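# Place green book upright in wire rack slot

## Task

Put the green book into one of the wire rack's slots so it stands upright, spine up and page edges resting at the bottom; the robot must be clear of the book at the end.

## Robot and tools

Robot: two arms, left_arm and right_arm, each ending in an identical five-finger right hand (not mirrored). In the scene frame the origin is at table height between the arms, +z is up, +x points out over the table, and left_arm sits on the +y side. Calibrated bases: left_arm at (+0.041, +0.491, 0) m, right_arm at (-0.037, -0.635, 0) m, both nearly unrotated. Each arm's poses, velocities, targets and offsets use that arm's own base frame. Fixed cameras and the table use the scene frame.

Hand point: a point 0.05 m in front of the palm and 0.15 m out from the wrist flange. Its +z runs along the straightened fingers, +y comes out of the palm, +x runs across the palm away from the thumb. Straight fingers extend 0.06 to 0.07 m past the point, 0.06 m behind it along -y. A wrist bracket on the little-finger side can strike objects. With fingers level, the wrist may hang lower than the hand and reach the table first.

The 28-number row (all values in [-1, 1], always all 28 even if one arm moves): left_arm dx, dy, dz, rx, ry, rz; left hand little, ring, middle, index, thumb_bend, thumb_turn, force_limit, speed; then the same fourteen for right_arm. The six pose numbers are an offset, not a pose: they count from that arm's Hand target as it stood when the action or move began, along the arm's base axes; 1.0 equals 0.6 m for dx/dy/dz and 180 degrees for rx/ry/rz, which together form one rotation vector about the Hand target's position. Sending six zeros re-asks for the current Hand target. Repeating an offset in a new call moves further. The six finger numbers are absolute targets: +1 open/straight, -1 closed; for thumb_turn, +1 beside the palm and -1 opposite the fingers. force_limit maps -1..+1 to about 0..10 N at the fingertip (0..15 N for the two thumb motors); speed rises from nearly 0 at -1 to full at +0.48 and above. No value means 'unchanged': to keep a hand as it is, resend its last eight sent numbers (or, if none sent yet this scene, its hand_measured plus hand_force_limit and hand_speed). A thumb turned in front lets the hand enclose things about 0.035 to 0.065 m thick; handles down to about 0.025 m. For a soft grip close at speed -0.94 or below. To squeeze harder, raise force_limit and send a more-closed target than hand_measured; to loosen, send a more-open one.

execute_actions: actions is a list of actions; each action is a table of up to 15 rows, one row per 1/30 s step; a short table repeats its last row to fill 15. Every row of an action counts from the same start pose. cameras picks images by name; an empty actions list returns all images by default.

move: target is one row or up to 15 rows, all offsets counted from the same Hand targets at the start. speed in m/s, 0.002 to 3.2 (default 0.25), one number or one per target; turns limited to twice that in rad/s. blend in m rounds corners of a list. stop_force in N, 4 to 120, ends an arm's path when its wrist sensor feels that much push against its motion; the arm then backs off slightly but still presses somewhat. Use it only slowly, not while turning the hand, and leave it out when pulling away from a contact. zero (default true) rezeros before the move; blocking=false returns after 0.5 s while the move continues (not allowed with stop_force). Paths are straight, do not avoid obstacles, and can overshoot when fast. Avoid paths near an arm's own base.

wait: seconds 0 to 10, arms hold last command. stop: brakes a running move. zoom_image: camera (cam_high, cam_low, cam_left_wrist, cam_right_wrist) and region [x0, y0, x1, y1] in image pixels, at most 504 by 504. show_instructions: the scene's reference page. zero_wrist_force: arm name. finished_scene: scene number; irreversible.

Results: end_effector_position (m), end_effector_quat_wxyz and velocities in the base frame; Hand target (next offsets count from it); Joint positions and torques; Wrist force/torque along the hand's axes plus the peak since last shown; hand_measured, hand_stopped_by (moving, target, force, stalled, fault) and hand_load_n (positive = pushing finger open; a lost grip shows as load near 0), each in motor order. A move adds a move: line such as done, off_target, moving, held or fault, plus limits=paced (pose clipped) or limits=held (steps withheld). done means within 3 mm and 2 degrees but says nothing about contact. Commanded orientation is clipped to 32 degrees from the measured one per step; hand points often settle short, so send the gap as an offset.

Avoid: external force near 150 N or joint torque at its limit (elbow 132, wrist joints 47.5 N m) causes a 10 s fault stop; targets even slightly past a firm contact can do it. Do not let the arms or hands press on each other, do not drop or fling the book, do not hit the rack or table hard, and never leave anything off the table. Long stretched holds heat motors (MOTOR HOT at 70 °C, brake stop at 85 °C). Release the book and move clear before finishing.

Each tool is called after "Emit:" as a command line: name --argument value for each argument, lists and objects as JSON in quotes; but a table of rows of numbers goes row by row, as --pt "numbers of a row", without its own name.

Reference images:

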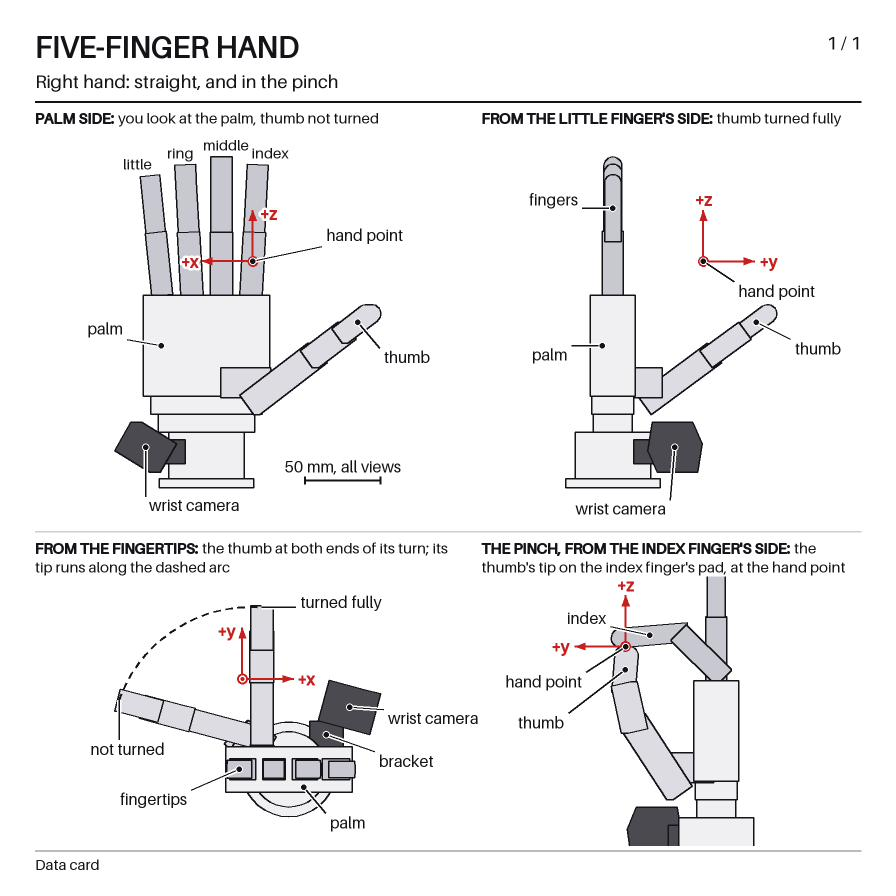

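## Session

Emit:
execute_actions --actions '[]'

Emit:
zoom_image --camera "cam_high" --region '[180, 100, 440, 295]'

Emit:
zoom_image --camera "cam_low" --region '[220, 230, 420, 350]'

Scene clock: 0.00 s.
left_arm: end_effector_position=(+0.5907, -0.1147, +0.2878) hand_measured=(+1.000, +1.000, +1.000, +1.000, +1.000, +1.000) hand_load_n=(+0.0, +0.0, +0.0, +0.0, +0.0, +0.0) hand_stopped_by=(target, target, target, target, target, target) hand_force_limit=0.00 hand_speed=-0.80 end_effector_quat_wxyz=(-0.311, +0.430, +0.785, -0.318) | right_arm: end_effector_position=(+0.9977, +0.1829, +0.2280) hand_measured=(+1.000, +1.000, +1.000, +1.000, +1.000, +1.000) hand_load_n=(+0.0, +0.0, +0.0, +0.0, +0.0, +0.0) hand_stopped_by=(target, target, target, target, target, target) hand_force_limit=0.00 hand_speed=-0.80 end_effector_quat_wxyz=(-0.529, +0.814, +0.184, +0.152)
Joint positions: left_arm=[-0.301 -1.019 1.548 1.871 2.035 -0.663] | right_arm=[-0.214 -0.536 0.782 1.676 0.433 0.686]
Joint velocities: within noise
Joint torques (N m): no reading
Wrist force (N): no reading
Wrist torque (N m): no reading
Wrist force, peak (N): no reading
Hand target: left_arm +0.5907, -0.1147, +0.2878; -0.311, +0.430, +0.785, -0.318 | right_arm +0.9977, +0.1829, +0.2280; -0.529, +0.814, +0.184, +0.152
camera_calibration:
cam_left_wrist: T_world_to_cam=[[0.361001, 0.587951, -0.723873, 0.0682057], [0.868755, -0.494218, 0.0318372, -0.587586], [-0.339032, -0.640362, -0.689198, 0.439041], [0, 0, 0, 1]] pos_world=[0.634695, -0.0493524, 0.370665]
cam_right_wrist: T_world_to_cam=[[0.688998, -0.282831, -0.6673, -0.483098], [-0.629728, -0.689401, -0.358006, 0.836521], [-0.358782, 0.666883, -0.653103, 0.500663], [0, 0, 0, 1]] pos_world=[1.03926, 0.10618, 0.304093]

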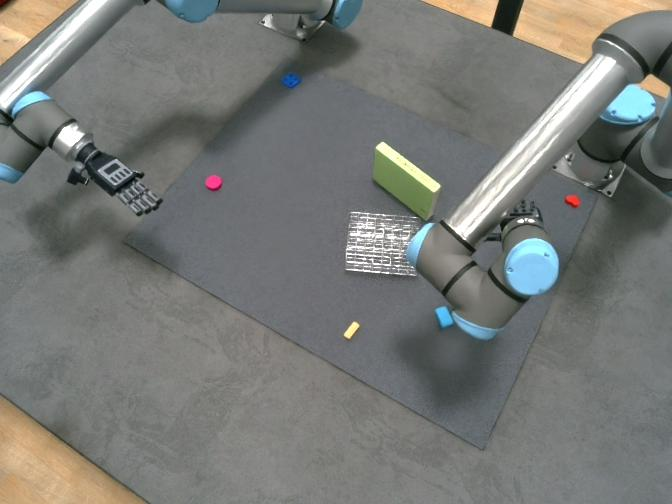

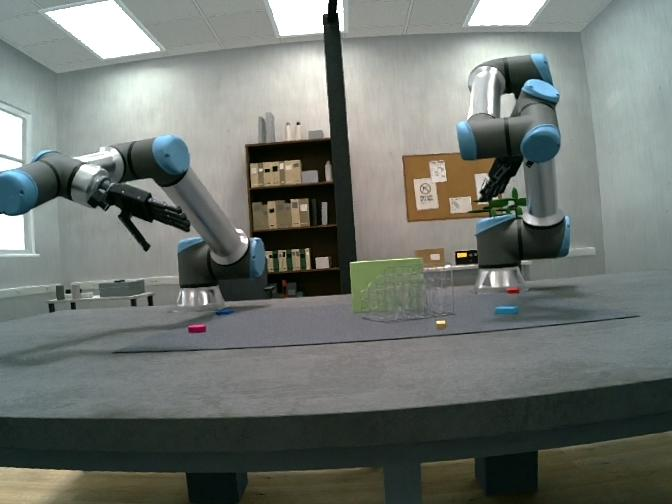

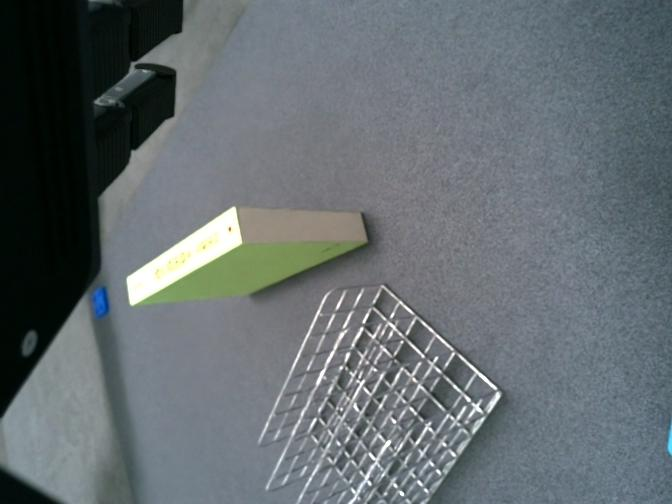

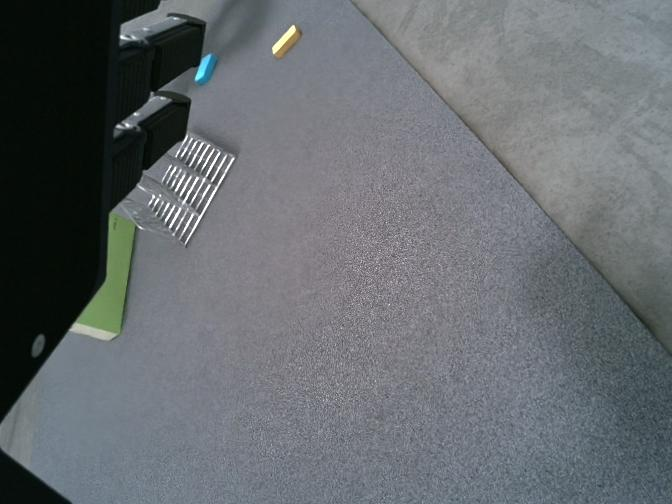

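Scaled by 1.938 from the camera's 672x504 image, which has a finer 960x720 frame.

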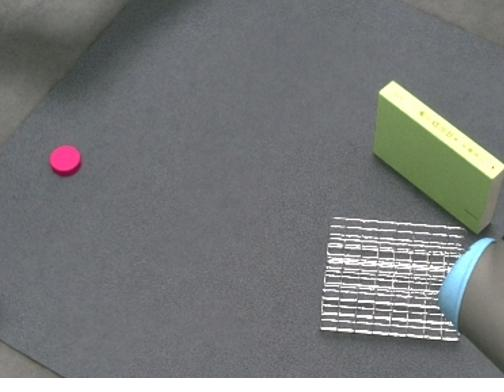

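Scaled by 2.520 from the camera's 672x504 image, which has a finer 960x720 frame.

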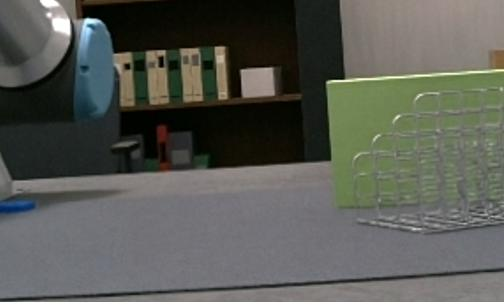

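Emit:
zoom_image --camera "cam_left_wrist" --region '[110, 190, 390, 330]'

Emit:
zoom_image --camera "cam_left_wrist" --region '[250, 270, 520, 504]'

Emit:
zoom_image --camera "cam_high" --region '[330, 130, 460, 300]'

Emit:
zoom_image --camera "cam_low" --region '[340, 240, 470, 340]'

Scaled by 1.800 from the camera's 672x504 image, which has a finer 960x720 frame.

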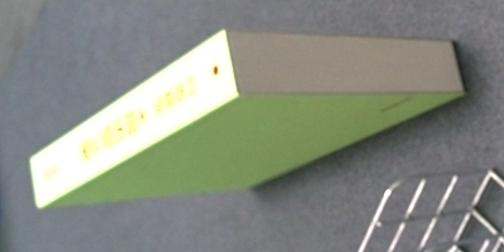

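Scaled by 1.867 from the camera's 672x504 image, which has a finer 960x720 frame.

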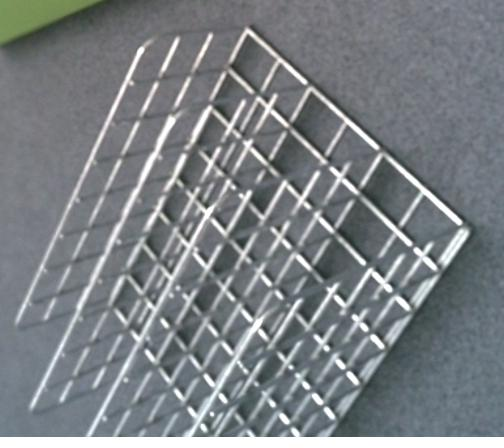

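Scaled by 2.965 from the camera's 672x504 image, which has a finer 960x720 frame.

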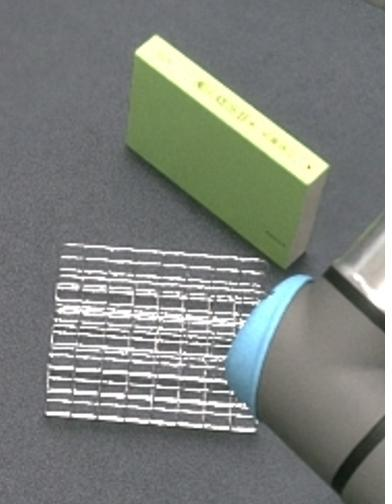

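Scaled by 3.877 from the camera's 672x504 image, which has a finer 960x720 frame.

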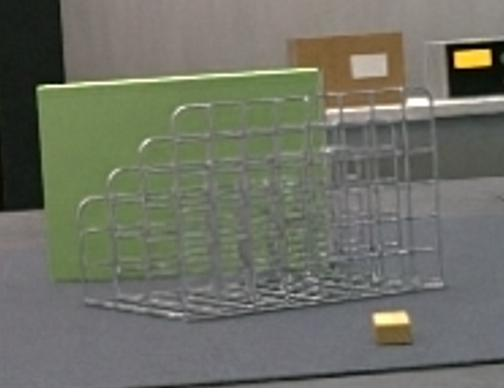

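Emit:
move --pt "0 0 0.15 0 0 0 1 1 1 1 1 1 0 -0.8 0 0 0 0 0 0 1 1 1 1 1 1 0 -0.8" --pt "-0.2587 -0.4993 0.15 -0.1208 -0.1030 0.7737 1 1 1 1 1 1 0 -0.8 0 0 0 0 0 0 1 1 1 1 1 1 0 -0.8" --speed '[0.2,0.35]' --blend '[0.04,0]' --cameras '["cam_high","cam_low","cam_left_wrist"]'

Scene clock: 67.60 s.
left_arm: end_effector_position=(+0.5869, -0.1221, +0.3787) hand_measured=(+1.000, +1.000, +1.000, +1.000, +1.000, +1.000) hand_load_n=(+0.0, +0.0, +0.0, +0.0, +0.0, +0.0) hand_stopped_by=(target, target, target, target, target, target) hand_force_limit=0.00 hand_speed=-0.80 end_effector_quat_wxyz=(-0.297, +0.409, +0.797, -0.330) | right_arm: end_effector_position=(+0.9977, +0.1829, +0.2280) hand_measured=(+1.000, +1.000, +1.000, +1.000, +1.000, +1.000) hand_load_n=(+0.0, +0.0, +0.0, -0.5, +0.0, -0.5) hand_stopped_by=(target, target, target, target, target, target) hand_force_limit=0.00 hand_speed=-0.80 end_effector_quat_wxyz=(-0.529, +0.814, +0.184, +0.152)
Joint positions: left_arm=[-0.3 -1.098 1.491 1.979 2.083 -0.701] | right_arm=[-0.214 -0.536 0.782 1.676 0.433 0.686]
Joint torques (N m): left_arm=[-4.29 -59.15 -44.71 7.35 -2.07 3.29] | right_arm=[4.31 -97.81 -37.26 3.73 -1.62 -0.26]
Wrist force (N): left_arm=[-0.5 0.1 0.1] | right_arm=[-0.1 -0.7 0.2]
Wrist torque (N m): left_arm=[-0.02 0.04 -0.14] | right_arm=[-0.14 0.01 -0.03]
Wrist force, peak (N): left_arm=[-1.4 1.4 2.2] | right_arm=[0.9 -0.9 -0.6]
Hand target: left_arm +0.5870, -0.1221, +0.3786; -0.297, +0.409, +0.797, -0.330 (not the last commanded pose) | right_arm +0.9977, +0.1829, +0.2280; -0.529, +0.814, +0.184, +0.152
Off the commanded pose: left_arm 0.329 m, 139 deg | right_arm 0.000 m, 0 deg.
move: held (left_arm; a check stopped the path); path passed 1 of 2 targets; limits=held
pose unreachable (left arm): on one or more control steps of this call, first in action 0 (counted from 0), this arm could not follow its commanded pose, so it was not sent that pose on those steps. It may still have moved: this result reports where it is.
cause: moving toward the commanded pose would bring two parts of the arm too close to each other (joints 4 (wrist 1) to 6 (wrist 3) lie between them).
camera_calibration:
cam_left_wrist: T_world_to_cam=[[0.330796, 0.601279, -0.72735, 0.160377], [0.896312, -0.441355, 0.0427836, -0.60471], [-0.295295, -0.666085, -0.684932, 0.465201], [0, 0, 0, 1]] pos_world=[0.626328, -0.05346, 0.461153]
Images, in order (width x height): cam_high 672x504, cam_low 672x504, cam_left_wrist 672x504.

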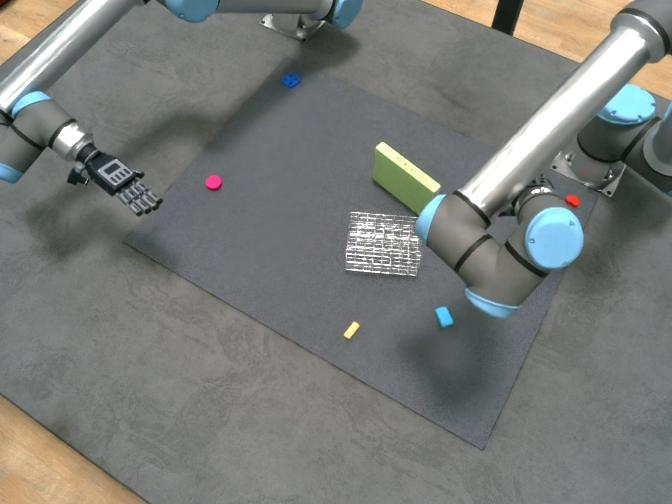

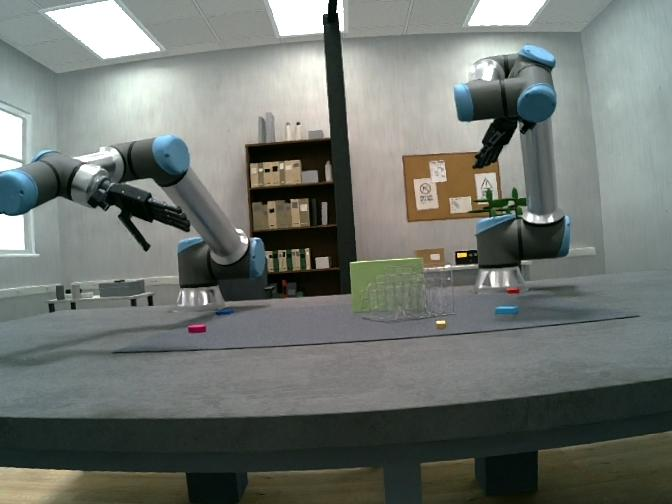

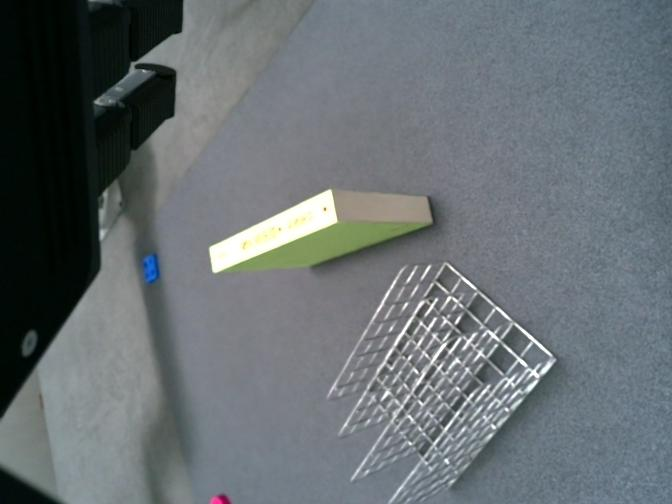

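Emit:
move --pt "-0.1 -0.25 0.05 0.1044 -0.2742 0 1 1 1 1 1 1 0 -0.8 0 0 0 0 0 0 1 1 1 1 1 1 0 -0.8" --speed '[0.3]' --cameras '["cam_low"]'

Scene clock: 77.87 s.
left_arm: end_effector_position=(+0.5269, -0.2721, +0.4086) hand_measured=(+1.000, +1.000, +1.000, +1.000, +1.000, +1.000) hand_load_n=(+0.0, +0.0, +0.0, +0.0, +0.0, +0.0) hand_stopped_by=(target, target, target, target, target, target) hand_force_limit=0.00 hand_speed=-0.80 end_effector_quat_wxyz=(+0.001, +0.457, +0.890, +0.001) | right_arm: end_effector_position=(+0.9977, +0.1829, +0.2280) hand_measured=(+1.000, +1.000, +1.000, +1.000, +1.000, +1.000) hand_load_n=(+0.0, +0.0, +0.0, +0.0, +0.0, +0.0) hand_stopped_by=(target, target, target, target, target, target) hand_force_limit=0.00 hand_speed=-0.80 end_effector_quat_wxyz=(-0.529, +0.814, +0.184, +0.152)
Joint positions: left_arm=[-0.88 -1.456 1.656 1.37 1.569 -1.502] | right_arm=[-0.214 -0.536 0.782 1.676 0.433 0.686]
Joint torques (N m): left_arm=[-16.95 -45.74 -41.74 4.38 -2.76 -2.26] | right_arm=[4.45 -99.01 -36.86 3.73 -1.68 -0.04]
Wrist force (N): left_arm=[-1.4 -0.4 1.0] | right_arm=[0.3 -0.6 0.3]
Wrist torque (N m): left_arm=[-0.12 0.11 -0.37] | right_arm=[-0.12 -0.06 0.00]
Wrist force, peak (N): left_arm=[-1.3 -2.3 1.5] | right_arm=[0.6 -1.0 0.3]
Hand target: left_arm +0.5270, -0.2721, +0.4086; +0.001, +0.457, +0.890, +0.001 | right_arm +0.9977, +0.1829, +0.2280; -0.529, +0.814, +0.184, +0.152
Off the commanded pose: left_arm 0.000 m, 0 deg | right_arm 0.000 m, 0 deg.
move: done
Images, in order (width x height): cam_low 672x504.

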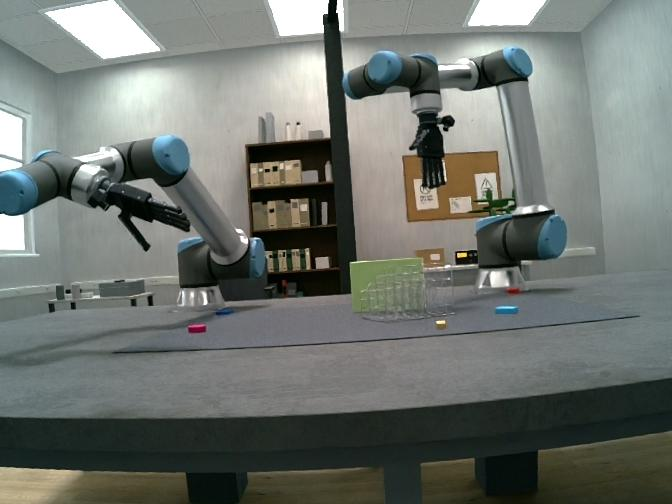

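Emit:
move --pt "-0.1525 -0.237 0 0 0 0.7244 1 1 1 1 1 1 0 -0.8 0 0 0 0 0 0 1 1 1 1 1 1 0 -0.8" --pt "-0.1525 -0.237 -0.15 -0.4660 -0.0890 0.6148 1 1 1 1 1 1 0 -0.8 0 0 0 0 0 0 1 1 1 1 1 1 0 -0.8" --speed 0.4 --cameras '["cam_high","cam_low","cam_left_wrist"]'

Scene clock: 91.70 s.
left_arm: end_effector_position=(+0.4355, -0.4143, +0.3187) hand_measured=(+1.000, +1.000, +1.000, +1.000, +1.000, +1.000) hand_load_n=(+0.0, +0.0, +0.0, +0.0, +0.0, +0.0) hand_stopped_by=(target, target, target, target, target, target) hand_force_limit=0.00 hand_speed=-0.80 end_effector_quat_wxyz=(+0.353, -0.505, +0.646, -0.451) | right_arm: end_effector_position=(+0.9977, +0.1829, +0.2280) hand_measured=(+1.000, +1.000, +1.000, +1.000, +1.000, +1.000) hand_load_n=(+0.0, +0.0, +0.0, +0.0, +0.0, +0.0) hand_stopped_by=(target, target, target, target, target, target) hand_force_limit=0.00 hand_speed=-0.80 end_effector_quat_wxyz=(-0.529, +0.814, +0.184, +0.152)
Joint positions: left_arm=[-1.494 -1.605 2.053 0.412 0.471 -3.945] | right_arm=[-0.214 -0.536 0.782 1.676 0.433 0.686]
Joint torques (N m): left_arm=[-11.23 -17.78 -31.32 -1.33 -3.99 3.02] | right_arm=[4.72 -98.77 -37.66 3.75 -1.59 0.14]
Wrist force (N): left_arm=[0.9 0.8 -0.6] | right_arm=[0.4 -0.9 -0.2]
Wrist torque (N m): left_arm=[0.07 -0.11 0.04] | right_arm=[-0.14 -0.06 0.00]
Wrist force, peak (N): left_arm=[-1.5 -0.8 1.6] | right_arm=[0.6 -1.1 0.3]
Hand target: left_arm +0.4355, -0.4143, +0.3186; +0.353, -0.505, +0.646, -0.451 | right_arm +0.9977, +0.1829, +0.2280; -0.529, +0.814, +0.184, +0.152
Off the commanded pose: left_arm 0.000 m, 0 deg | right_arm 0.000 m, 0 deg.
move: done
camera_calibration:
cam_left_wrist: T_world_to_cam=[[-0.352646, -0.119334, -0.928116, 0.405658], [-0.382595, 0.923532, 0.0266259, 0.532207], [0.853968, 0.364483, -0.371337, 0.0112906], [0, 0, 0, 1]] pos_world=[0.337032, -0.447217, 0.36652]
Images, in order (width x height): cam_high 672x504, cam_low 672x504, cam_left_wrist 672x504.

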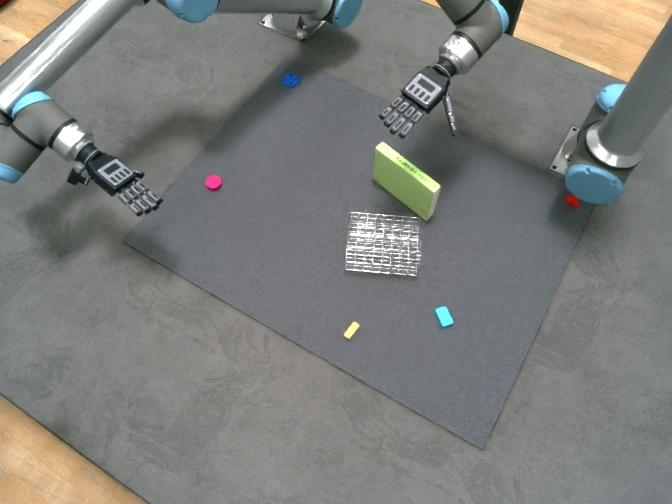

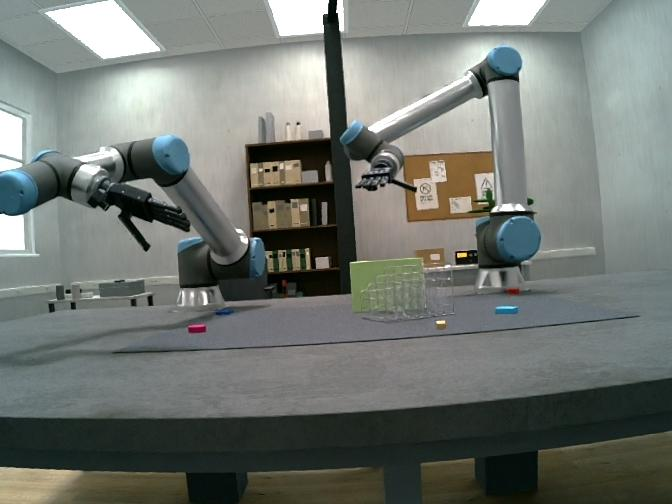

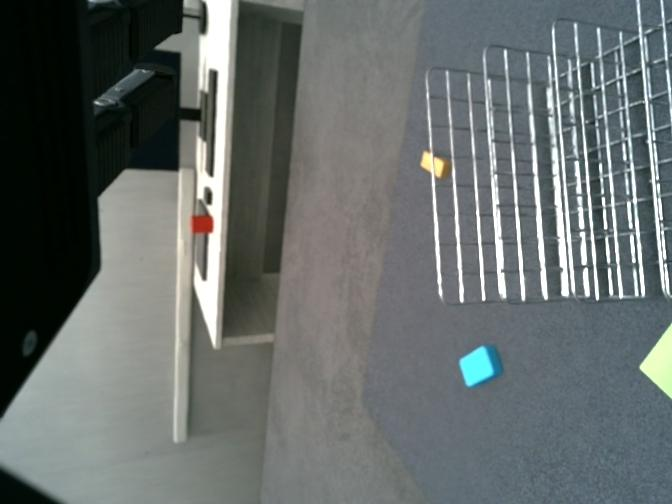

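Emit:
zoom_image --camera "cam_left_wrist" --region '[402, 0, 672, 320]'

Emit:
move --target '[0,0,-0.0977,0,0,0,1,1,0.3,0.3,0.6,-1,0,-0.2,0,0,0,0,0,0,1,1,1,1,1,1,0,-0.8]' --speed 0.2 --cameras '["cam_high","cam_low","cam_left_wrist"]'

Emit:
zoom_image --camera "cam_low" --region '[320, 150, 480, 330]'

Emit:
zoom_image --camera "cam_high" --region '[330, 60, 490, 230]'

Emit:
zoom_image --camera "cam_left_wrist" --region '[402, 250, 672, 504]'

Scaled by 1.575 from the camera's 672x504 image, which has a finer 960x720 frame.

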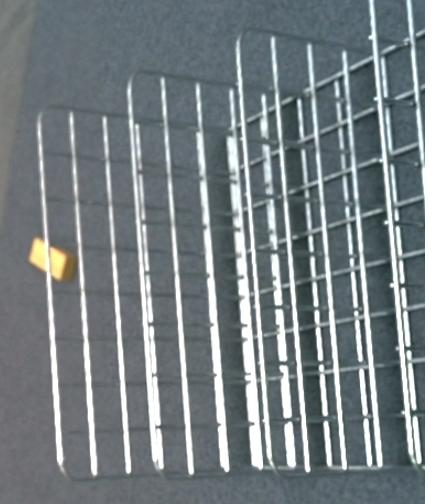

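Scene clock: 101.83 s.
left_arm: end_effector_position=(+0.4355, -0.4143, +0.2600) hand_measured=(+1.000, +1.000, +0.300, +0.300, +0.600, -1.000) hand_load_n=(+0.0, +0.0, +0.0, +0.0, +0.0, +0.0) hand_stopped_by=(target, target, target, target, target, target) hand_force_limit=0.00 hand_speed=-0.20 end_effector_quat_wxyz=(+0.353, -0.505, +0.646, -0.451) | right_arm: end_effector_position=(+0.9977, +0.1829, +0.2280) hand_measured=(+1.000, +1.000, +1.000, +1.000, +1.000, +1.000) hand_load_n=(+0.0, +0.0, +0.0, +0.0, +0.0, -0.5) hand_stopped_by=(target, target, target, target, target, target) hand_force_limit=0.00 hand_speed=-0.80 end_effector_quat_wxyz=(-0.529, +0.814, +0.184, +0.152)
Joint positions: left_arm=[-1.494 -1.552 2.118 0.294 0.471 -3.945] | right_arm=[-0.214 -0.536 0.782 1.676 0.433 0.686]
Joint torques (N m): left_arm=[11.03 -27.76 -29.26 -0.16 0.56 -2.14] | right_arm=[4.79 -98.23 -37.8 3.72 -1.64 0.2]
Wrist force (N): left_arm=[0.4 0.9 -0.5] | right_arm=[0.1 -0.6 0.3]
Wrist torque (N m): left_arm=[0.09 -0.04 -0.08] | right_arm=[-0.10 -0.02 -0.01]
Wrist force, peak (N): left_arm=[0.5 2.6 -0.1] | right_arm=[1.0 -0.8 -0.2]
Hand target: left_arm +0.4355, -0.4143, +0.2600; +0.353, -0.505, +0.646, -0.451 | right_arm +0.9977, +0.1829, +0.2280; -0.529, +0.814, +0.184, +0.152
Off the commanded pose: left_arm 0.000 m, 0 deg | right_arm 0.000 m, 0 deg.
move: done
camera_calibration:
cam_left_wrist: T_world_to_cam=[[-0.352522, -0.119183, -0.928183, 0.351223], [-0.382566, 0.923542, 0.0267106, 0.533738], [0.854032, 0.364507, -0.371165, -0.0105705], [0, 0, 0, 1]] pos_world=[0.337032, -0.447217, 0.307819]
Images, in order (width x height): cam_high 672x504, cam_low 672x504, cam_left_wrist 672x504.

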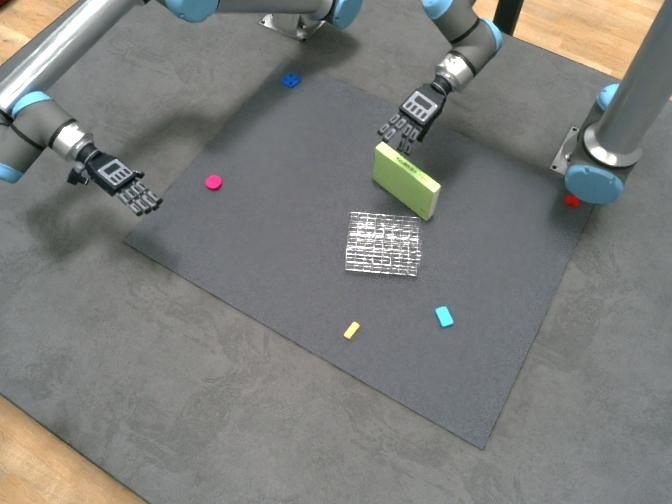

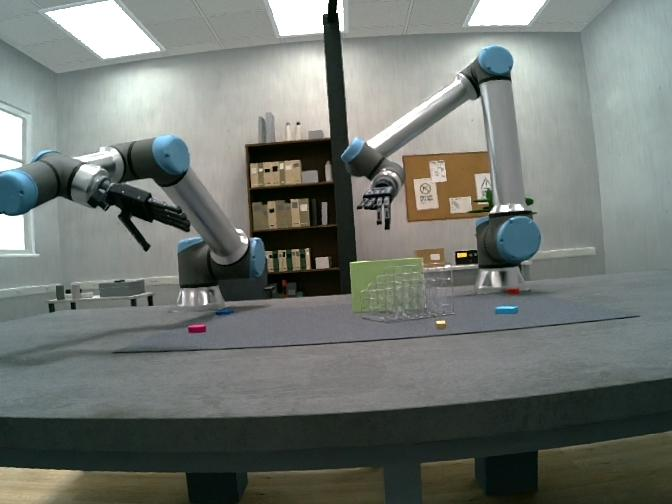

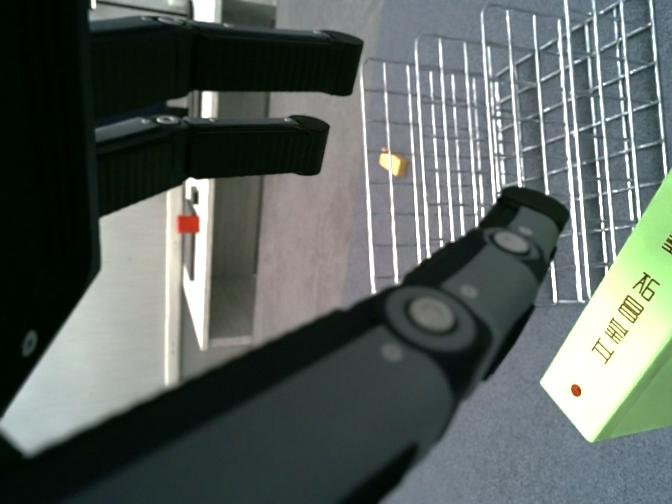

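Scaled by 2.800 from the camera's 672x504 image, which has a finer 960x720 frame.

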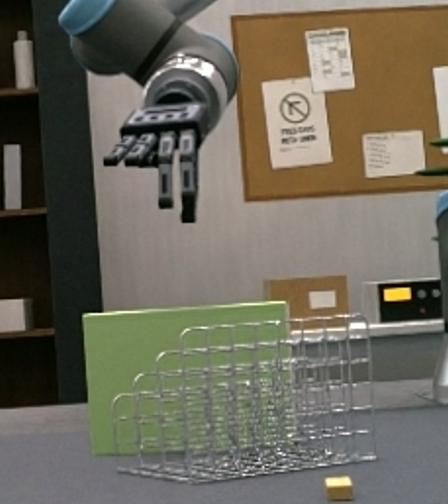

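Scaled by 2.965 from the camera's 672x504 image, which has a finer 960x720 frame.

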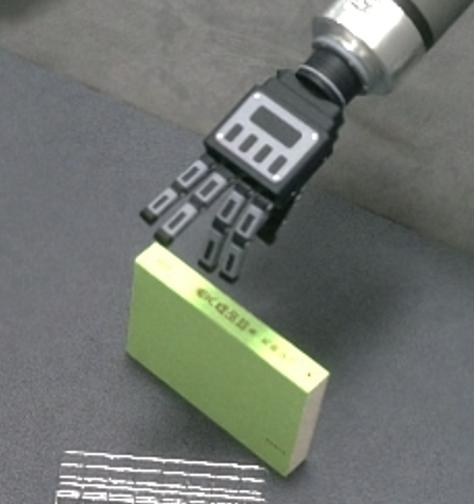

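Scaled by 1.867 from the camera's 672x504 image, which has a finer 960x720 frame.

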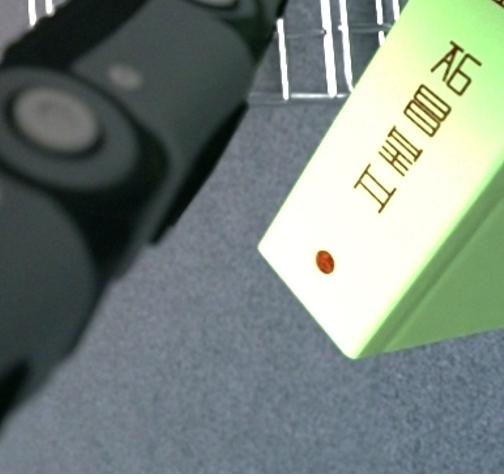

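Emit:
move --pt "-0.0067 -0.0017 -0.14 0 0 0 1 1 0.3 0.3 0.6 -1 0 -0.2 0 0 0 0 0 0 1 1 1 1 1 1 0 -0.8" --pt "-0.0067 -0.0017 -0.2333 0 0 0 1 1 0.3 0.3 0.6 -1 0 -0.2 0 0 0 0 0 0 1 1 1 1 1 1 0 -0.8" --speed '[0.12,0.06]' --stop_force 8 --cameras '["cam_high","cam_low","cam_left_wrist"]'

Emit:
zoom_image --camera "cam_low" --region '[330, 200, 460, 330]'

Emit:
zoom_image --camera "cam_high" --region '[350, 80, 480, 230]'

Scene clock: 115.00 s.
left_arm: end_effector_position=(+0.4315, -0.4153, +0.1200) hand_measured=(+1.000, +1.000, +0.300, +0.300, +0.600, -1.000) hand_load_n=(+0.0, +0.0, -0.5, +0.0, +0.0, +0.0) hand_stopped_by=(target, target, target, target, target, target) hand_force_limit=0.00 hand_speed=-0.20 end_effector_quat_wxyz=(+0.353, -0.505, +0.646, -0.451) | right_arm: end_effector_position=(+0.9977, +0.1829, +0.2280) hand_measured=(+1.000, +1.000, +1.000, +1.000, +1.000, +1.000) hand_load_n=(+0.0, -0.5, +0.0, +0.0, +0.0, +0.0) hand_stopped_by=(target, target, target, target, target, target) hand_force_limit=0.00 hand_speed=-0.80 end_effector_quat_wxyz=(-0.529, +0.814, +0.184, +0.152)
Joint positions: left_arm=[-1.504 -1.367 2.233 0.009 0.465 -3.962] | right_arm=[-0.214 -0.536 0.782 1.676 0.433 0.686]
Joint torques (N m): left_arm=[8.01 -54.32 -34.28 5.84 0.28 -0.15] | right_arm=[4.76 -98.88 -37.39 3.69 -1.57 0.37]
Wrist force (N): left_arm=[0.9 0.4 -0.5] | right_arm=[0.2 -0.3 -0.2]
Wrist torque (N m): left_arm=[0.07 -0.08 -0.05] | right_arm=[-0.04 -0.02 0.01]
Wrist force, peak (N): left_arm=[1.1 0.3 -1.4] | right_arm=[0.9 -0.9 -0.4]
Hand target: left_arm +0.4314, -0.4153, +0.1200; +0.353, -0.505, +0.646, -0.451 | right_arm +0.9977, +0.1829, +0.2280; -0.529, +0.814, +0.184, +0.152
Off the commanded pose: left_arm 0.000 m, 0 deg | right_arm 0.000 m, 0 deg.
move: done
camera_calibration:
cam_left_wrist: T_world_to_cam=[[-0.352525, -0.119085, -0.928194, 0.219795], [-0.382501, 0.923567, 0.0267807, 0.536849], [0.85406, 0.364476, -0.371131, -0.058782], [0, 0, 0, 1]] pos_world=[0.333032, -0.448217, 0.167819]
Images, in order (width x height): cam_high 672x504, cam_low 672x504, cam_left_wrist 672x504.

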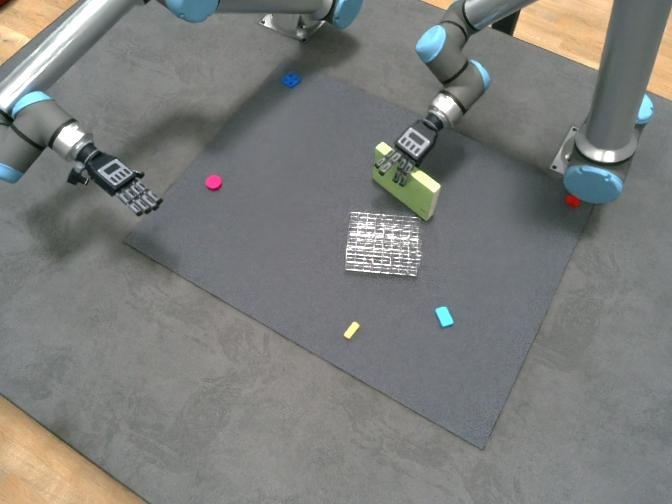

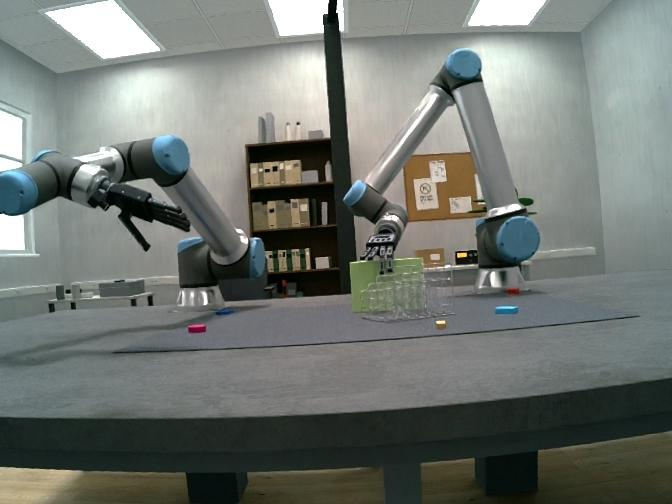

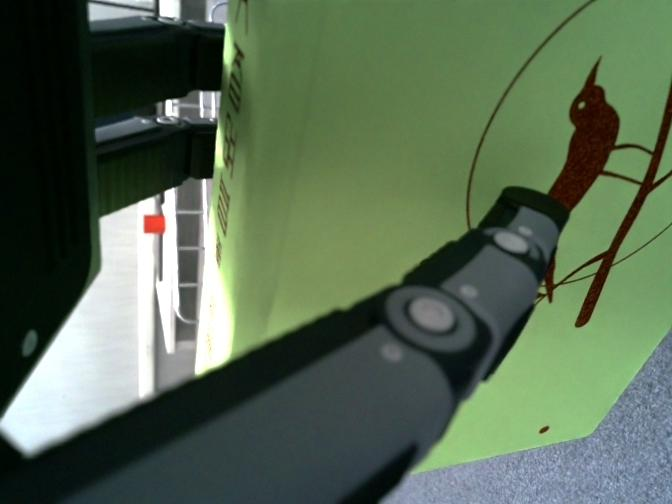

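Scaled by 3.877 from the camera's 672x504 image, which has a finer 960x720 frame.

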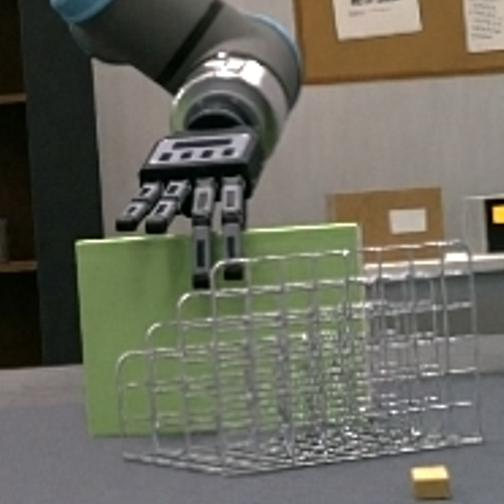

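Scaled by 3.360 from the camera's 672x504 image, which has a finer 960x720 frame.

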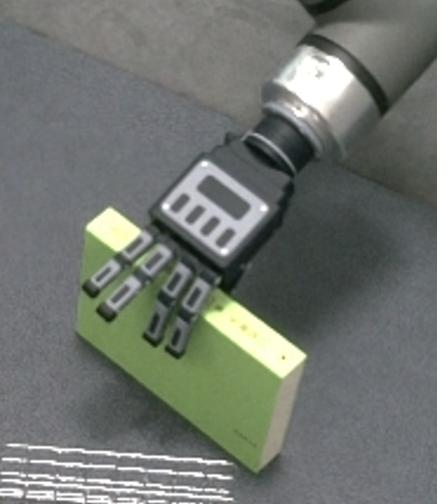

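Emit:
move --target '[0,0,0,0,0,0,1,1,0.3,0.3,0.32,-1,-0.5,-0.9,0,0,0,0,0,0,1,1,1,1,1,1,0,-0.8]'

Emit:
move --target '[0,0,0,0,0,0,1,1,-0.4,-0.4,0.32,-1,0.2,-0.92,0,0,0,0,0,0,1,1,1,1,1,1,0,-0.8]' --cameras '["cam_low","cam_left_wrist"]'

Scene clock: 119.80 s.
left_arm: end_effector_position=(+0.4314, -0.4153, +0.1200) hand_measured=(+1.000, +1.000, +0.300, +0.300, +0.320, -1.000) hand_load_n=(+0.0, +0.0, +0.0, +0.0, +1.0, +0.0) hand_stopped_by=(target, target, target, target, target, target) hand_force_limit=-0.50 hand_speed=-0.90 end_effector_quat_wxyz=(+0.353, -0.505, +0.646, -0.451) | right_arm: end_effector_position=(+0.9977, +0.1829, +0.2280) hand_measured=(+1.000, +1.000, +1.000, +1.000, +1.000, +1.000) hand_load_n=(+0.0, +0.0, +0.0, -0.5, +0.0, +0.0) hand_stopped_by=(target, target, target, target, target, target) hand_force_limit=0.00 hand_speed=-0.80 end_effector_quat_wxyz=(-0.529, +0.814, +0.184, +0.152)
Joint positions: left_arm=[-1.504 -1.367 2.233 0.009 0.465 -3.962] | right_arm=[-0.214 -0.536 0.782 1.676 0.433 0.686]
Joint torques (N m): left_arm=[-12.94 -55.62 -33.8 5.71 0.39 -2.2] | right_arm=[3.84 -97.85 -37.36 3.65 -1.51 0.56]
Wrist force (N): left_arm=[0.7 0.7 -0.6] | right_arm=[0.5 -0.6 0.0]
Wrist torque (N m): left_arm=[0.07 -0.05 -0.05] | right_arm=[-0.09 -0.08 0.02]
Wrist force, peak (N): left_arm=[1.4 0.7 -0.9] | right_arm=[0.7 -1.0 0.0]
Hand target: left_arm +0.4314, -0.4153, +0.1200; +0.353, -0.505, +0.646, -0.451 | right_arm +0.9977, +0.1829, +0.2280; -0.529, +0.814, +0.184, +0.152
Off the commanded pose: left_arm 0.000 m, 0 deg | right_arm 0.000 m, 0 deg.
move: done

Scene clock: 121.13 s.
left_arm: end_effector_position=(+0.4314, -0.4153, +0.1201) hand_measured=(+1.000, +1.000, +0.070, +0.062, +0.322, -1.000) hand_load_n=(+0.0, +0.0, +6.0, +5.5, +8.5, +0.5) hand_stopped_by=(target, target, force, force, target, target) hand_force_limit=0.20 hand_speed=-0.92 end_effector_quat_wxyz=(+0.353, -0.505, +0.646, -0.451) | right_arm: end_effector_position=(+0.9977, +0.1829, +0.2280) hand_measured=(+1.000, +1.000, +1.000, +1.000, +1.000, +1.000) hand_load_n=(+0.0, +0.0, +0.0, +0.0, +0.0, +0.0) hand_stopped_by=(target, target, target, target, target, target) hand_force_limit=0.00 hand_speed=-0.80 end_effector_quat_wxyz=(-0.529, +0.814, +0.184, +0.152)
Joint positions: left_arm=[-1.504 -1.367 2.233 0.009 0.465 -3.962] | right_arm=[-0.214 -0.536 0.782 1.676 0.433 0.686]
Joint torques (N m): left_arm=[-12.17 -52.97 -31.42 5.24 0.18 -2.13] | right_arm=[5 -98.22 -37.75 3.75 -1.53 0.45]
Wrist force (N): left_arm=[0.7 -4.4 -2.3] | right_arm=[0.2 -0.4 -0.2]
Wrist torque (N m): left_arm=[0.09 -0.10 -0.08] | right_arm=[-0.04 -0.02 0.00]
Wrist force, peak (N): left_arm=[0.0 -4.6 -2.6] | right_arm=[1.0 -0.4 0.1]
Hand target: left_arm +0.4314, -0.4153, +0.1200; +0.353, -0.505, +0.646, -0.451 | right_arm +0.9977, +0.1829, +0.2280; -0.529, +0.814, +0.184, +0.152
Off the commanded pose: left_arm 0.000 m, 0 deg | right_arm 0.000 m, 0 deg.
move: done
camera_calibration:
cam_left_wrist: T_world_to_cam=[[-0.352522, -0.119183, -0.928183, 0.219748], [-0.382566, 0.923542, 0.0267106, 0.536871], [0.854032, 0.364507, -0.371165, -0.0587529], [0, 0, 0, 1]] pos_world=[0.333032, -0.448217, 0.167819]
Images, in order (width x height): cam_low 672x504, cam_left_wrist 672x504.

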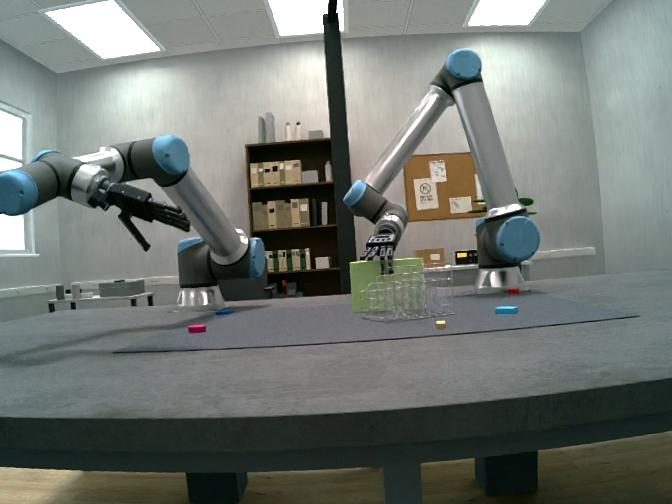

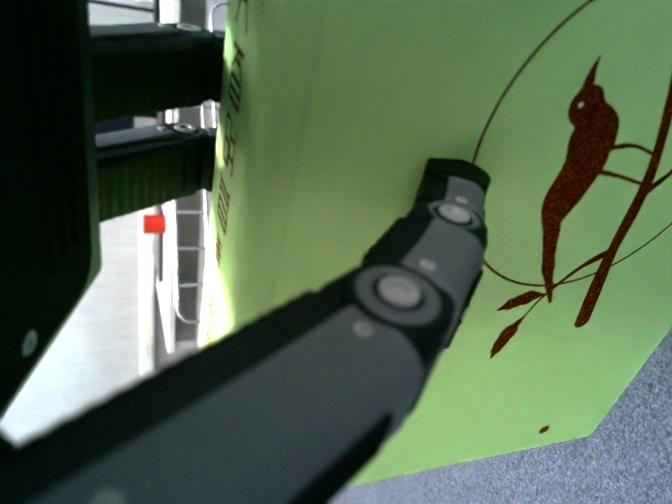

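Emit:
move --pt "0 0 0.2333 0 0 0 1 1 -0.4 -0.4 0.32 -1 0.2 -0.92 0 0 0 0 0 0 1 1 1 1 1 1 0 -0.8" --pt "0.2370 0.0187 0.2333 0 0 0.2278 1 1 -0.4 -0.4 0.32 -1 0.2 -0.92 0 0 0 0 0 0 1 1 1 1 1 1 0 -0.8" --speed 0.12 --blend '[0.02,0]' --cameras '["cam_high","cam_low","cam_left_wrist"]'

Emit:
zoom_image --camera "cam_low" --region '[340, 200, 470, 330]'

Emit:
zoom_image --camera "cam_high" --region '[320, 140, 450, 290]'

Scene clock: 141.47 s.
left_arm: end_effector_position=(+0.5736, -0.4041, +0.2600) hand_measured=(+1.000, +1.000, +0.070, +0.062, +0.322, -1.000) hand_load_n=(+0.0, +0.0, +5.0, +4.0, +12.0, +0.5) hand_stopped_by=(target, target, force, force, target, target) hand_force_limit=0.20 hand_speed=-0.92 end_effector_quat_wxyz=(-0.488, +0.699, -0.428, +0.299) | right_arm: end_effector_position=(+0.9977, +0.1829, +0.2280) hand_measured=(+1.000, +1.000, +1.000, +1.000, +1.000, +1.000) hand_load_n=(+0.0, +0.0, +0.0, +0.0, +0.0, +0.0) hand_stopped_by=(target, target, target, target, target, target) hand_force_limit=0.00 hand_speed=-0.80 end_effector_quat_wxyz=(-0.529, +0.814, +0.184, +0.152)
Joint positions: left_arm=[-1.218 -1.069 1.72 1.234 0.37 -5.049] | right_arm=[-0.214 -0.536 0.782 1.676 0.433 0.686]
Joint torques (N m): left_arm=[0.22 -71.66 -35.72 6.22 -5.65 -2.15] | right_arm=[5.42 -98.64 -37.67 3.62 -1.51 0.73]
Wrist force (N): left_arm=[-0.1 5.4 1.3] | right_arm=[0.5 -0.4 -0.3]
Wrist torque (N m): left_arm=[0.09 -0.07 -0.12] | right_arm=[-0.06 -0.08 0.02]
Wrist force, peak (N): left_arm=[0.5 8.0 2.0] | right_arm=[1.1 -1.1 0.1]
Hand target: left_arm +0.5736, -0.4041, +0.2600; -0.488, +0.699, -0.428, +0.299 | right_arm +0.9977, +0.1829, +0.2280; -0.529, +0.814, +0.184, +0.152
Off the commanded pose: left_arm 0.000 m, 0 deg | right_arm 0.000 m, 0 deg.
move: done
camera_calibration:
cam_left_wrist: T_world_to_cam=[[-0.188, -0.321144, -0.928183, 0.225074], [-0.894633, 0.445991, 0.0268952, 0.677894], [0.405324, 0.835439, -0.371152, 0.315346], [0, 0, 0, 1]] pos_world=[0.520963, -0.493506, 0.307719]
Images, in order (width x height): cam_high 672x504, cam_low 672x504, cam_left_wrist 672x504.

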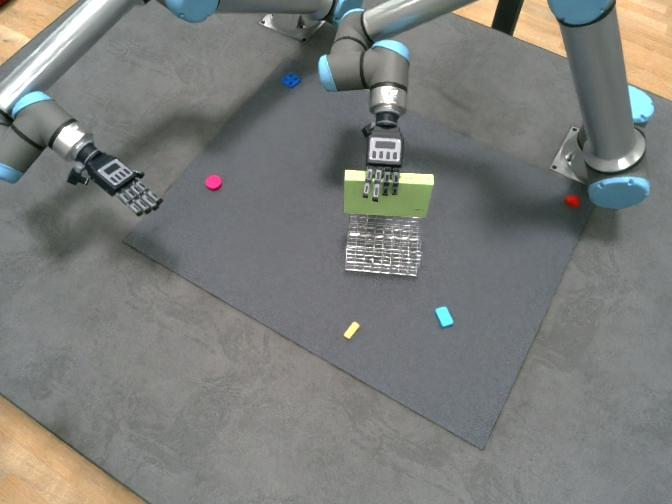

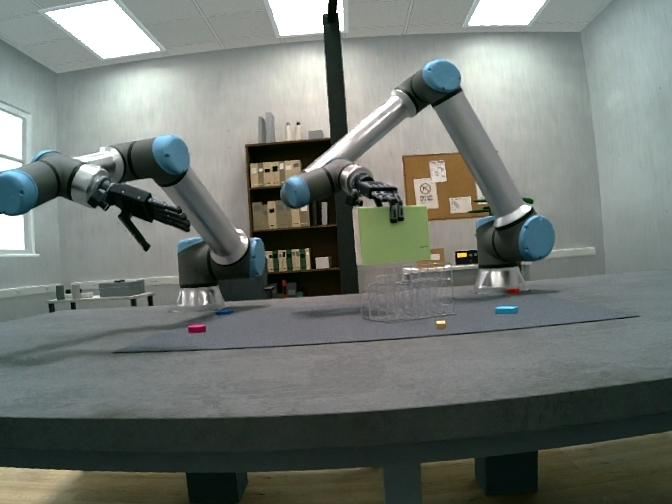

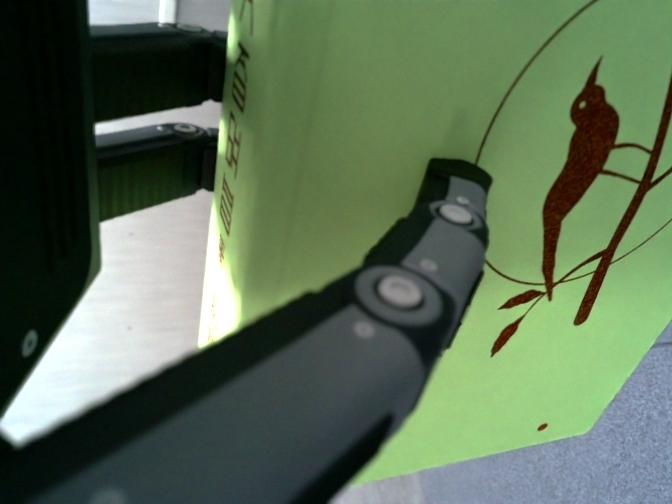

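Scaled by 3.877 from the camera's 672x504 image, which has a finer 960x720 frame.

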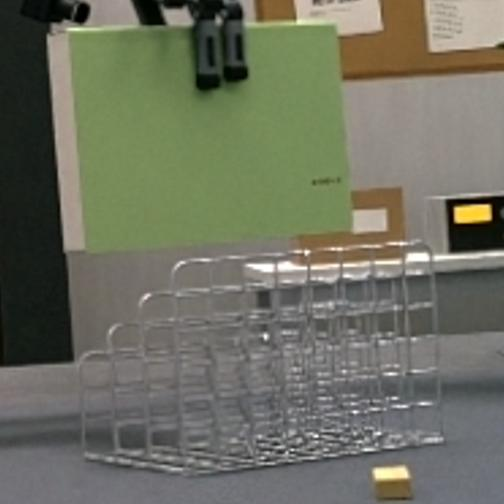

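Scaled by 3.360 from the camera's 672x504 image, which has a finer 960x720 frame.

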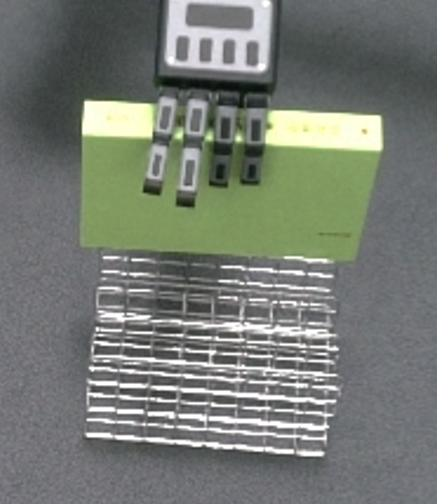

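Emit:
zoom_image --camera "cam_high" --region '[335, 165, 440, 235]'

Emit:
zoom_image --camera "cam_low" --region '[350, 200, 440, 275]'

Scaled by 4.800 from the camera's 672x504 image, which has a finer 960x720 frame.

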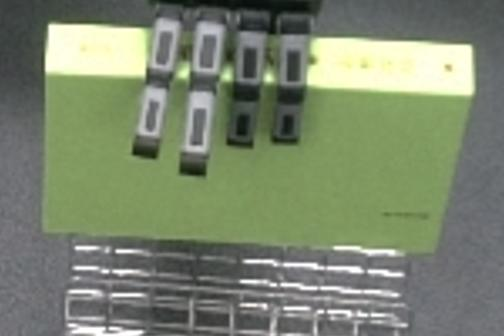

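Scaled by 5.600 from the camera's 672x504 image, which has a finer 960x720 frame.

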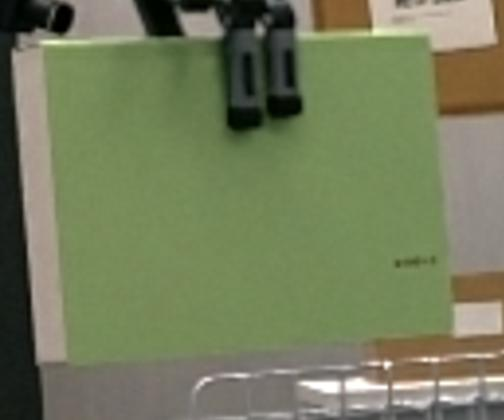

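Emit:
zoom_image --camera "cam_high" --region '[335, 210, 435, 285]'

Emit:
zoom_image --camera "cam_low" --region '[355, 255, 465, 330]'

Scaled by 5.040 from the camera's 672x504 image, which has a finer 960x720 frame.

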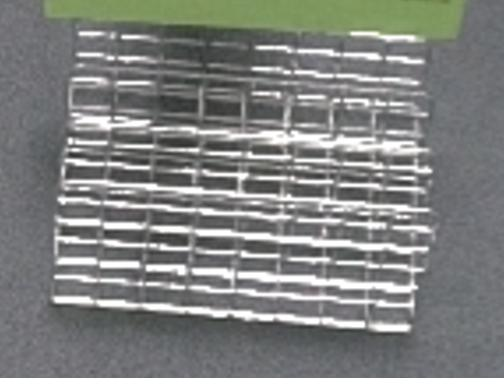

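Scaled by 4.582 from the camera's 672x504 image, which has a finer 960x720 frame.

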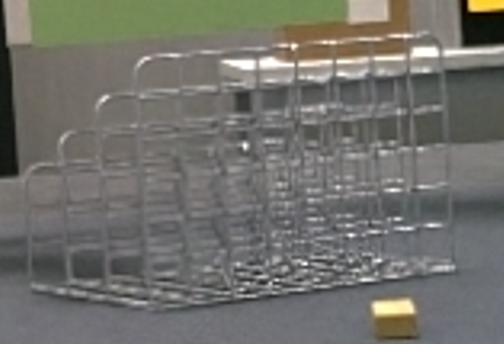

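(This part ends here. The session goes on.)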